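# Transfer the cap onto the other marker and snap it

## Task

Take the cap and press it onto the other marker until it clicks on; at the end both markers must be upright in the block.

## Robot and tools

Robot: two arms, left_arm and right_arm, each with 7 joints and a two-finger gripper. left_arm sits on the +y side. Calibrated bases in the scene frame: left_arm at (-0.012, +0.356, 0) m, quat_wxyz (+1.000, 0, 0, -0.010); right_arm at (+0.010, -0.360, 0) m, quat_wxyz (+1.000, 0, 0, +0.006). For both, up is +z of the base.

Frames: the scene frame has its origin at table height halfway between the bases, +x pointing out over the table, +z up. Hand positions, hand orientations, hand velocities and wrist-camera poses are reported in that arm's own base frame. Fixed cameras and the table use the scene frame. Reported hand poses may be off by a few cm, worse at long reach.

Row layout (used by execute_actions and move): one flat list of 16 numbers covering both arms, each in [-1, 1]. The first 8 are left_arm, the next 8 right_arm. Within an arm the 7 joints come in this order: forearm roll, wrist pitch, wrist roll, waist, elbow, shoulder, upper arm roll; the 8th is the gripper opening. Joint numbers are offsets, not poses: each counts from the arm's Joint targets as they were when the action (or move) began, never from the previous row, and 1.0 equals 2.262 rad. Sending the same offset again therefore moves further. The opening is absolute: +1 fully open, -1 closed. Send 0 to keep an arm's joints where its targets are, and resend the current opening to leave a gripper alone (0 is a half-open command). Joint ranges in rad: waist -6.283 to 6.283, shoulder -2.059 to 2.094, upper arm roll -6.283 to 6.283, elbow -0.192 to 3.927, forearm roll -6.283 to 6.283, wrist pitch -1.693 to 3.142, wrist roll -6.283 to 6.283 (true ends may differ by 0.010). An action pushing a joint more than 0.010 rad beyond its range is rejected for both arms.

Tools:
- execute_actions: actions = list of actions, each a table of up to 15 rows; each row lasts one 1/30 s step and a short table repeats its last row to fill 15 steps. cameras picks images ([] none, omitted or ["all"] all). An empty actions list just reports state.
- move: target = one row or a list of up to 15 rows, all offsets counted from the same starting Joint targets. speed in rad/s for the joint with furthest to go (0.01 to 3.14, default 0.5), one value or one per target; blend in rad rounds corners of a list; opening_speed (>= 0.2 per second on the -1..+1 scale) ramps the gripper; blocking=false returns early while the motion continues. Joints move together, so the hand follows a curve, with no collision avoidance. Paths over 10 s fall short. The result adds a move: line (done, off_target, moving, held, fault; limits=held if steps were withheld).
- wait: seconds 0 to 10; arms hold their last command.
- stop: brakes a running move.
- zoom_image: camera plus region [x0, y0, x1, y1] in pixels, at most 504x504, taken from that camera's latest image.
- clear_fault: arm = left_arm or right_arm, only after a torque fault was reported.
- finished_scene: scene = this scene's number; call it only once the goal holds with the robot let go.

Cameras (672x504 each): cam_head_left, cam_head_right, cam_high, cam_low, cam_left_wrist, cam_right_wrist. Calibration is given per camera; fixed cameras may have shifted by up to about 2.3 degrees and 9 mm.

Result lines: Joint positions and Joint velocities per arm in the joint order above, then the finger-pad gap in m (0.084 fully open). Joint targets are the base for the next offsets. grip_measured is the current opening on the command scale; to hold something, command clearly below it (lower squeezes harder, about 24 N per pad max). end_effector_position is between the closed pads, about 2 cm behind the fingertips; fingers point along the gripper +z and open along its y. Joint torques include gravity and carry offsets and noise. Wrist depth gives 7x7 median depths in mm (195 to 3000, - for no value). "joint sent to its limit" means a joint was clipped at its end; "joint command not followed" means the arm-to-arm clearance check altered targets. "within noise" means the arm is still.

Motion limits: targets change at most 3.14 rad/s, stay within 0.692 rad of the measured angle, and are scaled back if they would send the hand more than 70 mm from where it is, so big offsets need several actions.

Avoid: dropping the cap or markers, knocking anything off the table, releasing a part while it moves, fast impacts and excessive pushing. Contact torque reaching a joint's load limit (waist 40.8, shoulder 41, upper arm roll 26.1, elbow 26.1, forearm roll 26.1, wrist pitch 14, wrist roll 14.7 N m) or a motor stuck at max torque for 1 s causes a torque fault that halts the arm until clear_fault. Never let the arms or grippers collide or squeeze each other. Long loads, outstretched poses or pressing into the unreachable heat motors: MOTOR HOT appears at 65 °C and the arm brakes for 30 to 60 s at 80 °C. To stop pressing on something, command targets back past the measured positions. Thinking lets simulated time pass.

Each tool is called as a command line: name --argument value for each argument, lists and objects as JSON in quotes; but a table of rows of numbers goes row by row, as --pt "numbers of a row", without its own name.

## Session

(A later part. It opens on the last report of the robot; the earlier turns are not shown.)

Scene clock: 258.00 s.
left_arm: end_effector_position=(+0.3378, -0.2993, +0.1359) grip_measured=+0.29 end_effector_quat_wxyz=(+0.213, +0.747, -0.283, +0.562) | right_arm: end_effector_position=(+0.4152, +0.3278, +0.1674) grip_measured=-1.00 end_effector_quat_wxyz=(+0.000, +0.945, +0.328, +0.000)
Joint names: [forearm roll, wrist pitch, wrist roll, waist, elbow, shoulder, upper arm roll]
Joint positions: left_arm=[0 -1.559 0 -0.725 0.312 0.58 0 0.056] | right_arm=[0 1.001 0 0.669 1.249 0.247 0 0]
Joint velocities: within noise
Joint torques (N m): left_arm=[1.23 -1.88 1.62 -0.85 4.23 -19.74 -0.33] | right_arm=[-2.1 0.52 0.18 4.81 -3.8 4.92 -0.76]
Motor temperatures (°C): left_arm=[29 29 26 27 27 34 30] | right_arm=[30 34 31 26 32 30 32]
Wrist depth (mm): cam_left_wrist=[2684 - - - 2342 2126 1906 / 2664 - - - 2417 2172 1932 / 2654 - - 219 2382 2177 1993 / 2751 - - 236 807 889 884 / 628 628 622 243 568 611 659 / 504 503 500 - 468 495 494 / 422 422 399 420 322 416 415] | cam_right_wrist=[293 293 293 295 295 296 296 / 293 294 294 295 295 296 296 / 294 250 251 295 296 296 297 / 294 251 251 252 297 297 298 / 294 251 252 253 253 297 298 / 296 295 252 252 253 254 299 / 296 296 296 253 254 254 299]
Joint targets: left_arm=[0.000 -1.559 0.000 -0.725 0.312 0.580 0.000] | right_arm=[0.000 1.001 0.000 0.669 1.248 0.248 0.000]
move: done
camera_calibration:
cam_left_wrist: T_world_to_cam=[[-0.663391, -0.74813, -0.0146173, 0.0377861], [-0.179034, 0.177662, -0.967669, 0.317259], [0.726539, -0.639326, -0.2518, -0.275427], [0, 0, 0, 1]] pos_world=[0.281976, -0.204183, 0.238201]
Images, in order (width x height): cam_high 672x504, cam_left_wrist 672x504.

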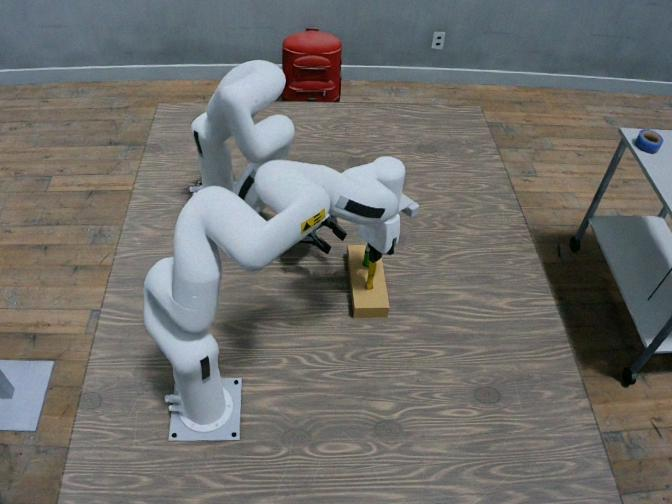

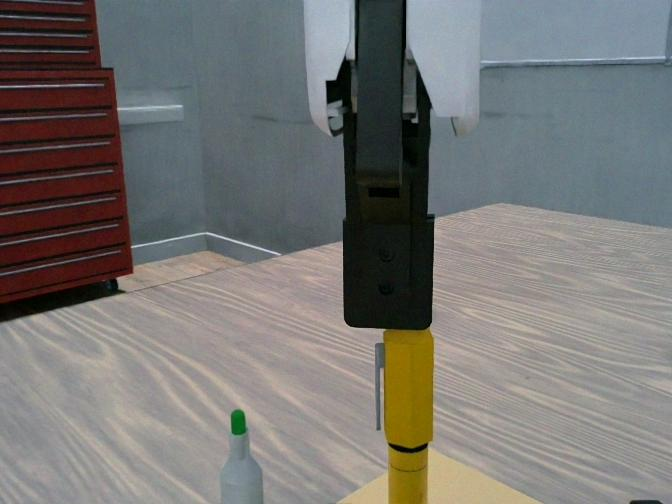

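move --pt "0 0 0 0 0 0 0 0.3 0 0.006 0 0 0.004 -0.0025 0 -1" --pt "0 0 0 0 0 0 0 0.3 0 0.0328 0 0 0.0201 -0.0127 0 -1" --speed '[0.03,0.12]' --cameras '["cam_left_wrist","cam_high","cam_low"]'

zoom_image --camera "cam_left_wrist" --region '[336, 200, 536, 504]'

zoom_image --camera "cam_high" --region '[325, 220, 425, 330]'

Scene clock: 270.23 s.
left_arm: end_effector_position=(+0.3378, -0.2993, +0.1359) grip_measured=+0.29 end_effector_quat_wxyz=(+0.213, +0.747, -0.283, +0.562) | right_arm: end_effector_position=(+0.4150, +0.3277, +0.1950) grip_measured=-1.00 end_effector_quat_wxyz=(+0.000, +0.945, +0.328, +0.000)
Joint names: [forearm roll, wrist pitch, wrist roll, waist, elbow, shoulder, upper arm roll]
Joint positions: left_arm=[0 -1.559 0 -0.725 0.312 0.58 0 0.056] | right_arm=[0 1.075 0 0.669 1.294 0.219 0 0]
Joint velocities: within noise
Joint torques (N m): left_arm=[1.06 -1.92 1.56 -0.48 4.33 -19.05 -0.48] | right_arm=[-2.49 -0.49 -0.12 4.42 12.91 -29.6 -1.11]
Motor temperatures (°C): left_arm=[29 29 26 27 27 34 30] | right_arm=[30 34 31 26 32 30 32]
Wrist depth (mm): cam_left_wrist=[2663 - - - 2265 2147 1892 / 2670 - - - 2313 2170 1916 / 2686 - - 225 2372 2156 1982 / 2699 - 820 807 809 893 891 / 628 626 673 735 617 614 658 / 506 502 502 501 464 497 492 / 421 422 398 417 322 416 414] | cam_right_wrist=[316 317 318 318 319 320 321 / 317 318 318 319 320 320 321 / 318 275 275 319 320 322 322 / 319 275 276 277 322 321 322 / 319 276 276 277 278 322 323 / 319 321 277 278 278 279 324 / 321 322 322 278 279 280 324]
Joint targets: left_arm=[0.000 -1.559 0.000 -0.725 0.312 0.580 0.000] | right_arm=[0.000 1.075 0.000 0.669 1.294 0.219 0.000]
move: done
camera_calibration:
cam_left_wrist: T_world_to_cam=[[-0.663391, -0.74813, -0.0146173, 0.0377861], [-0.179034, 0.177662, -0.967669, 0.317259], [0.726539, -0.639326, -0.2518, -0.275427], [0, 0, 0, 1]] pos_world=[0.281976, -0.204183, 0.238201]
Images, in order (width x height): cam_high 672x504, cam_low 672x504, cam_left_wrist 672x504.

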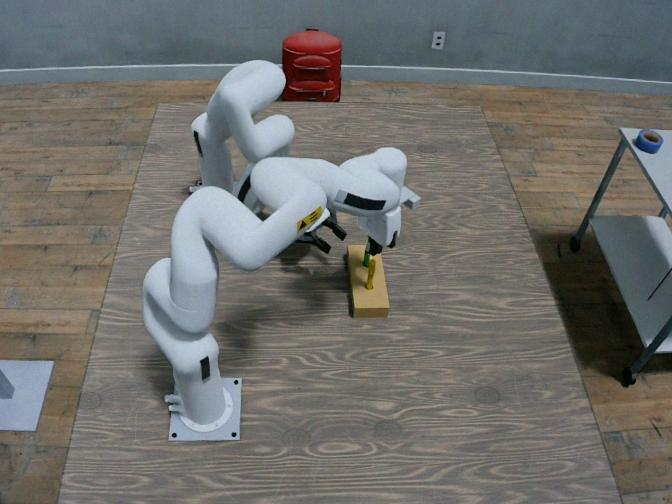

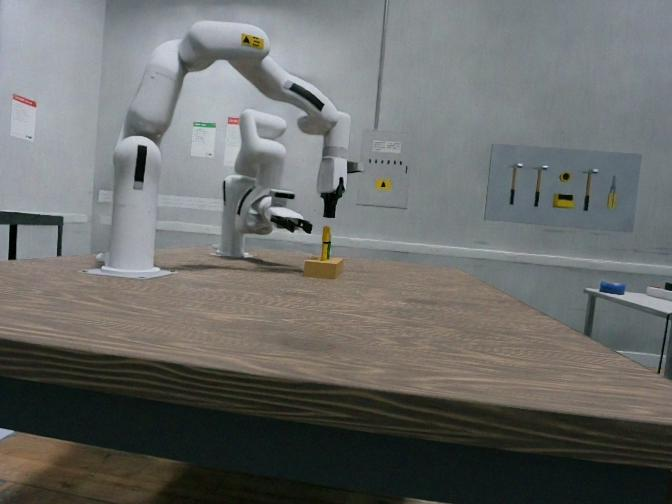

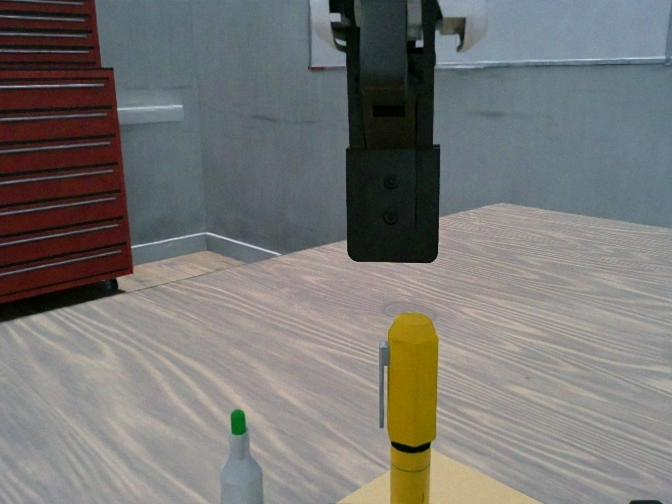

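Scaled by 1.658 from the camera's 672x504 image, which has a finer 960x720 frame.

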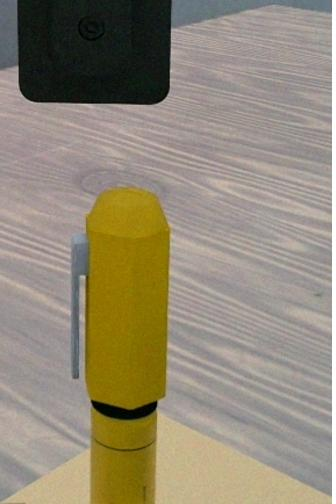

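Scaled by 4.582 from the camera's 672x504 image, which has a finer 960x720 frame.

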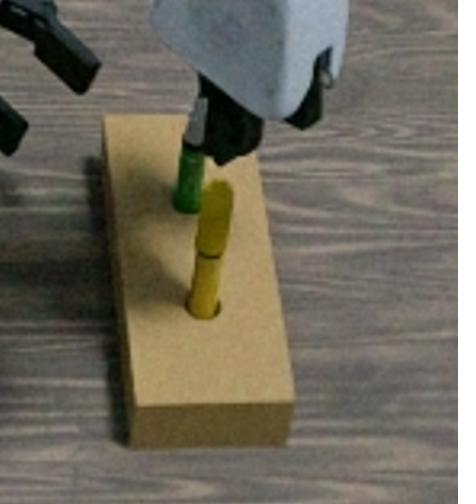

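finished_scene --scene 2

The scene is finished: the task was done.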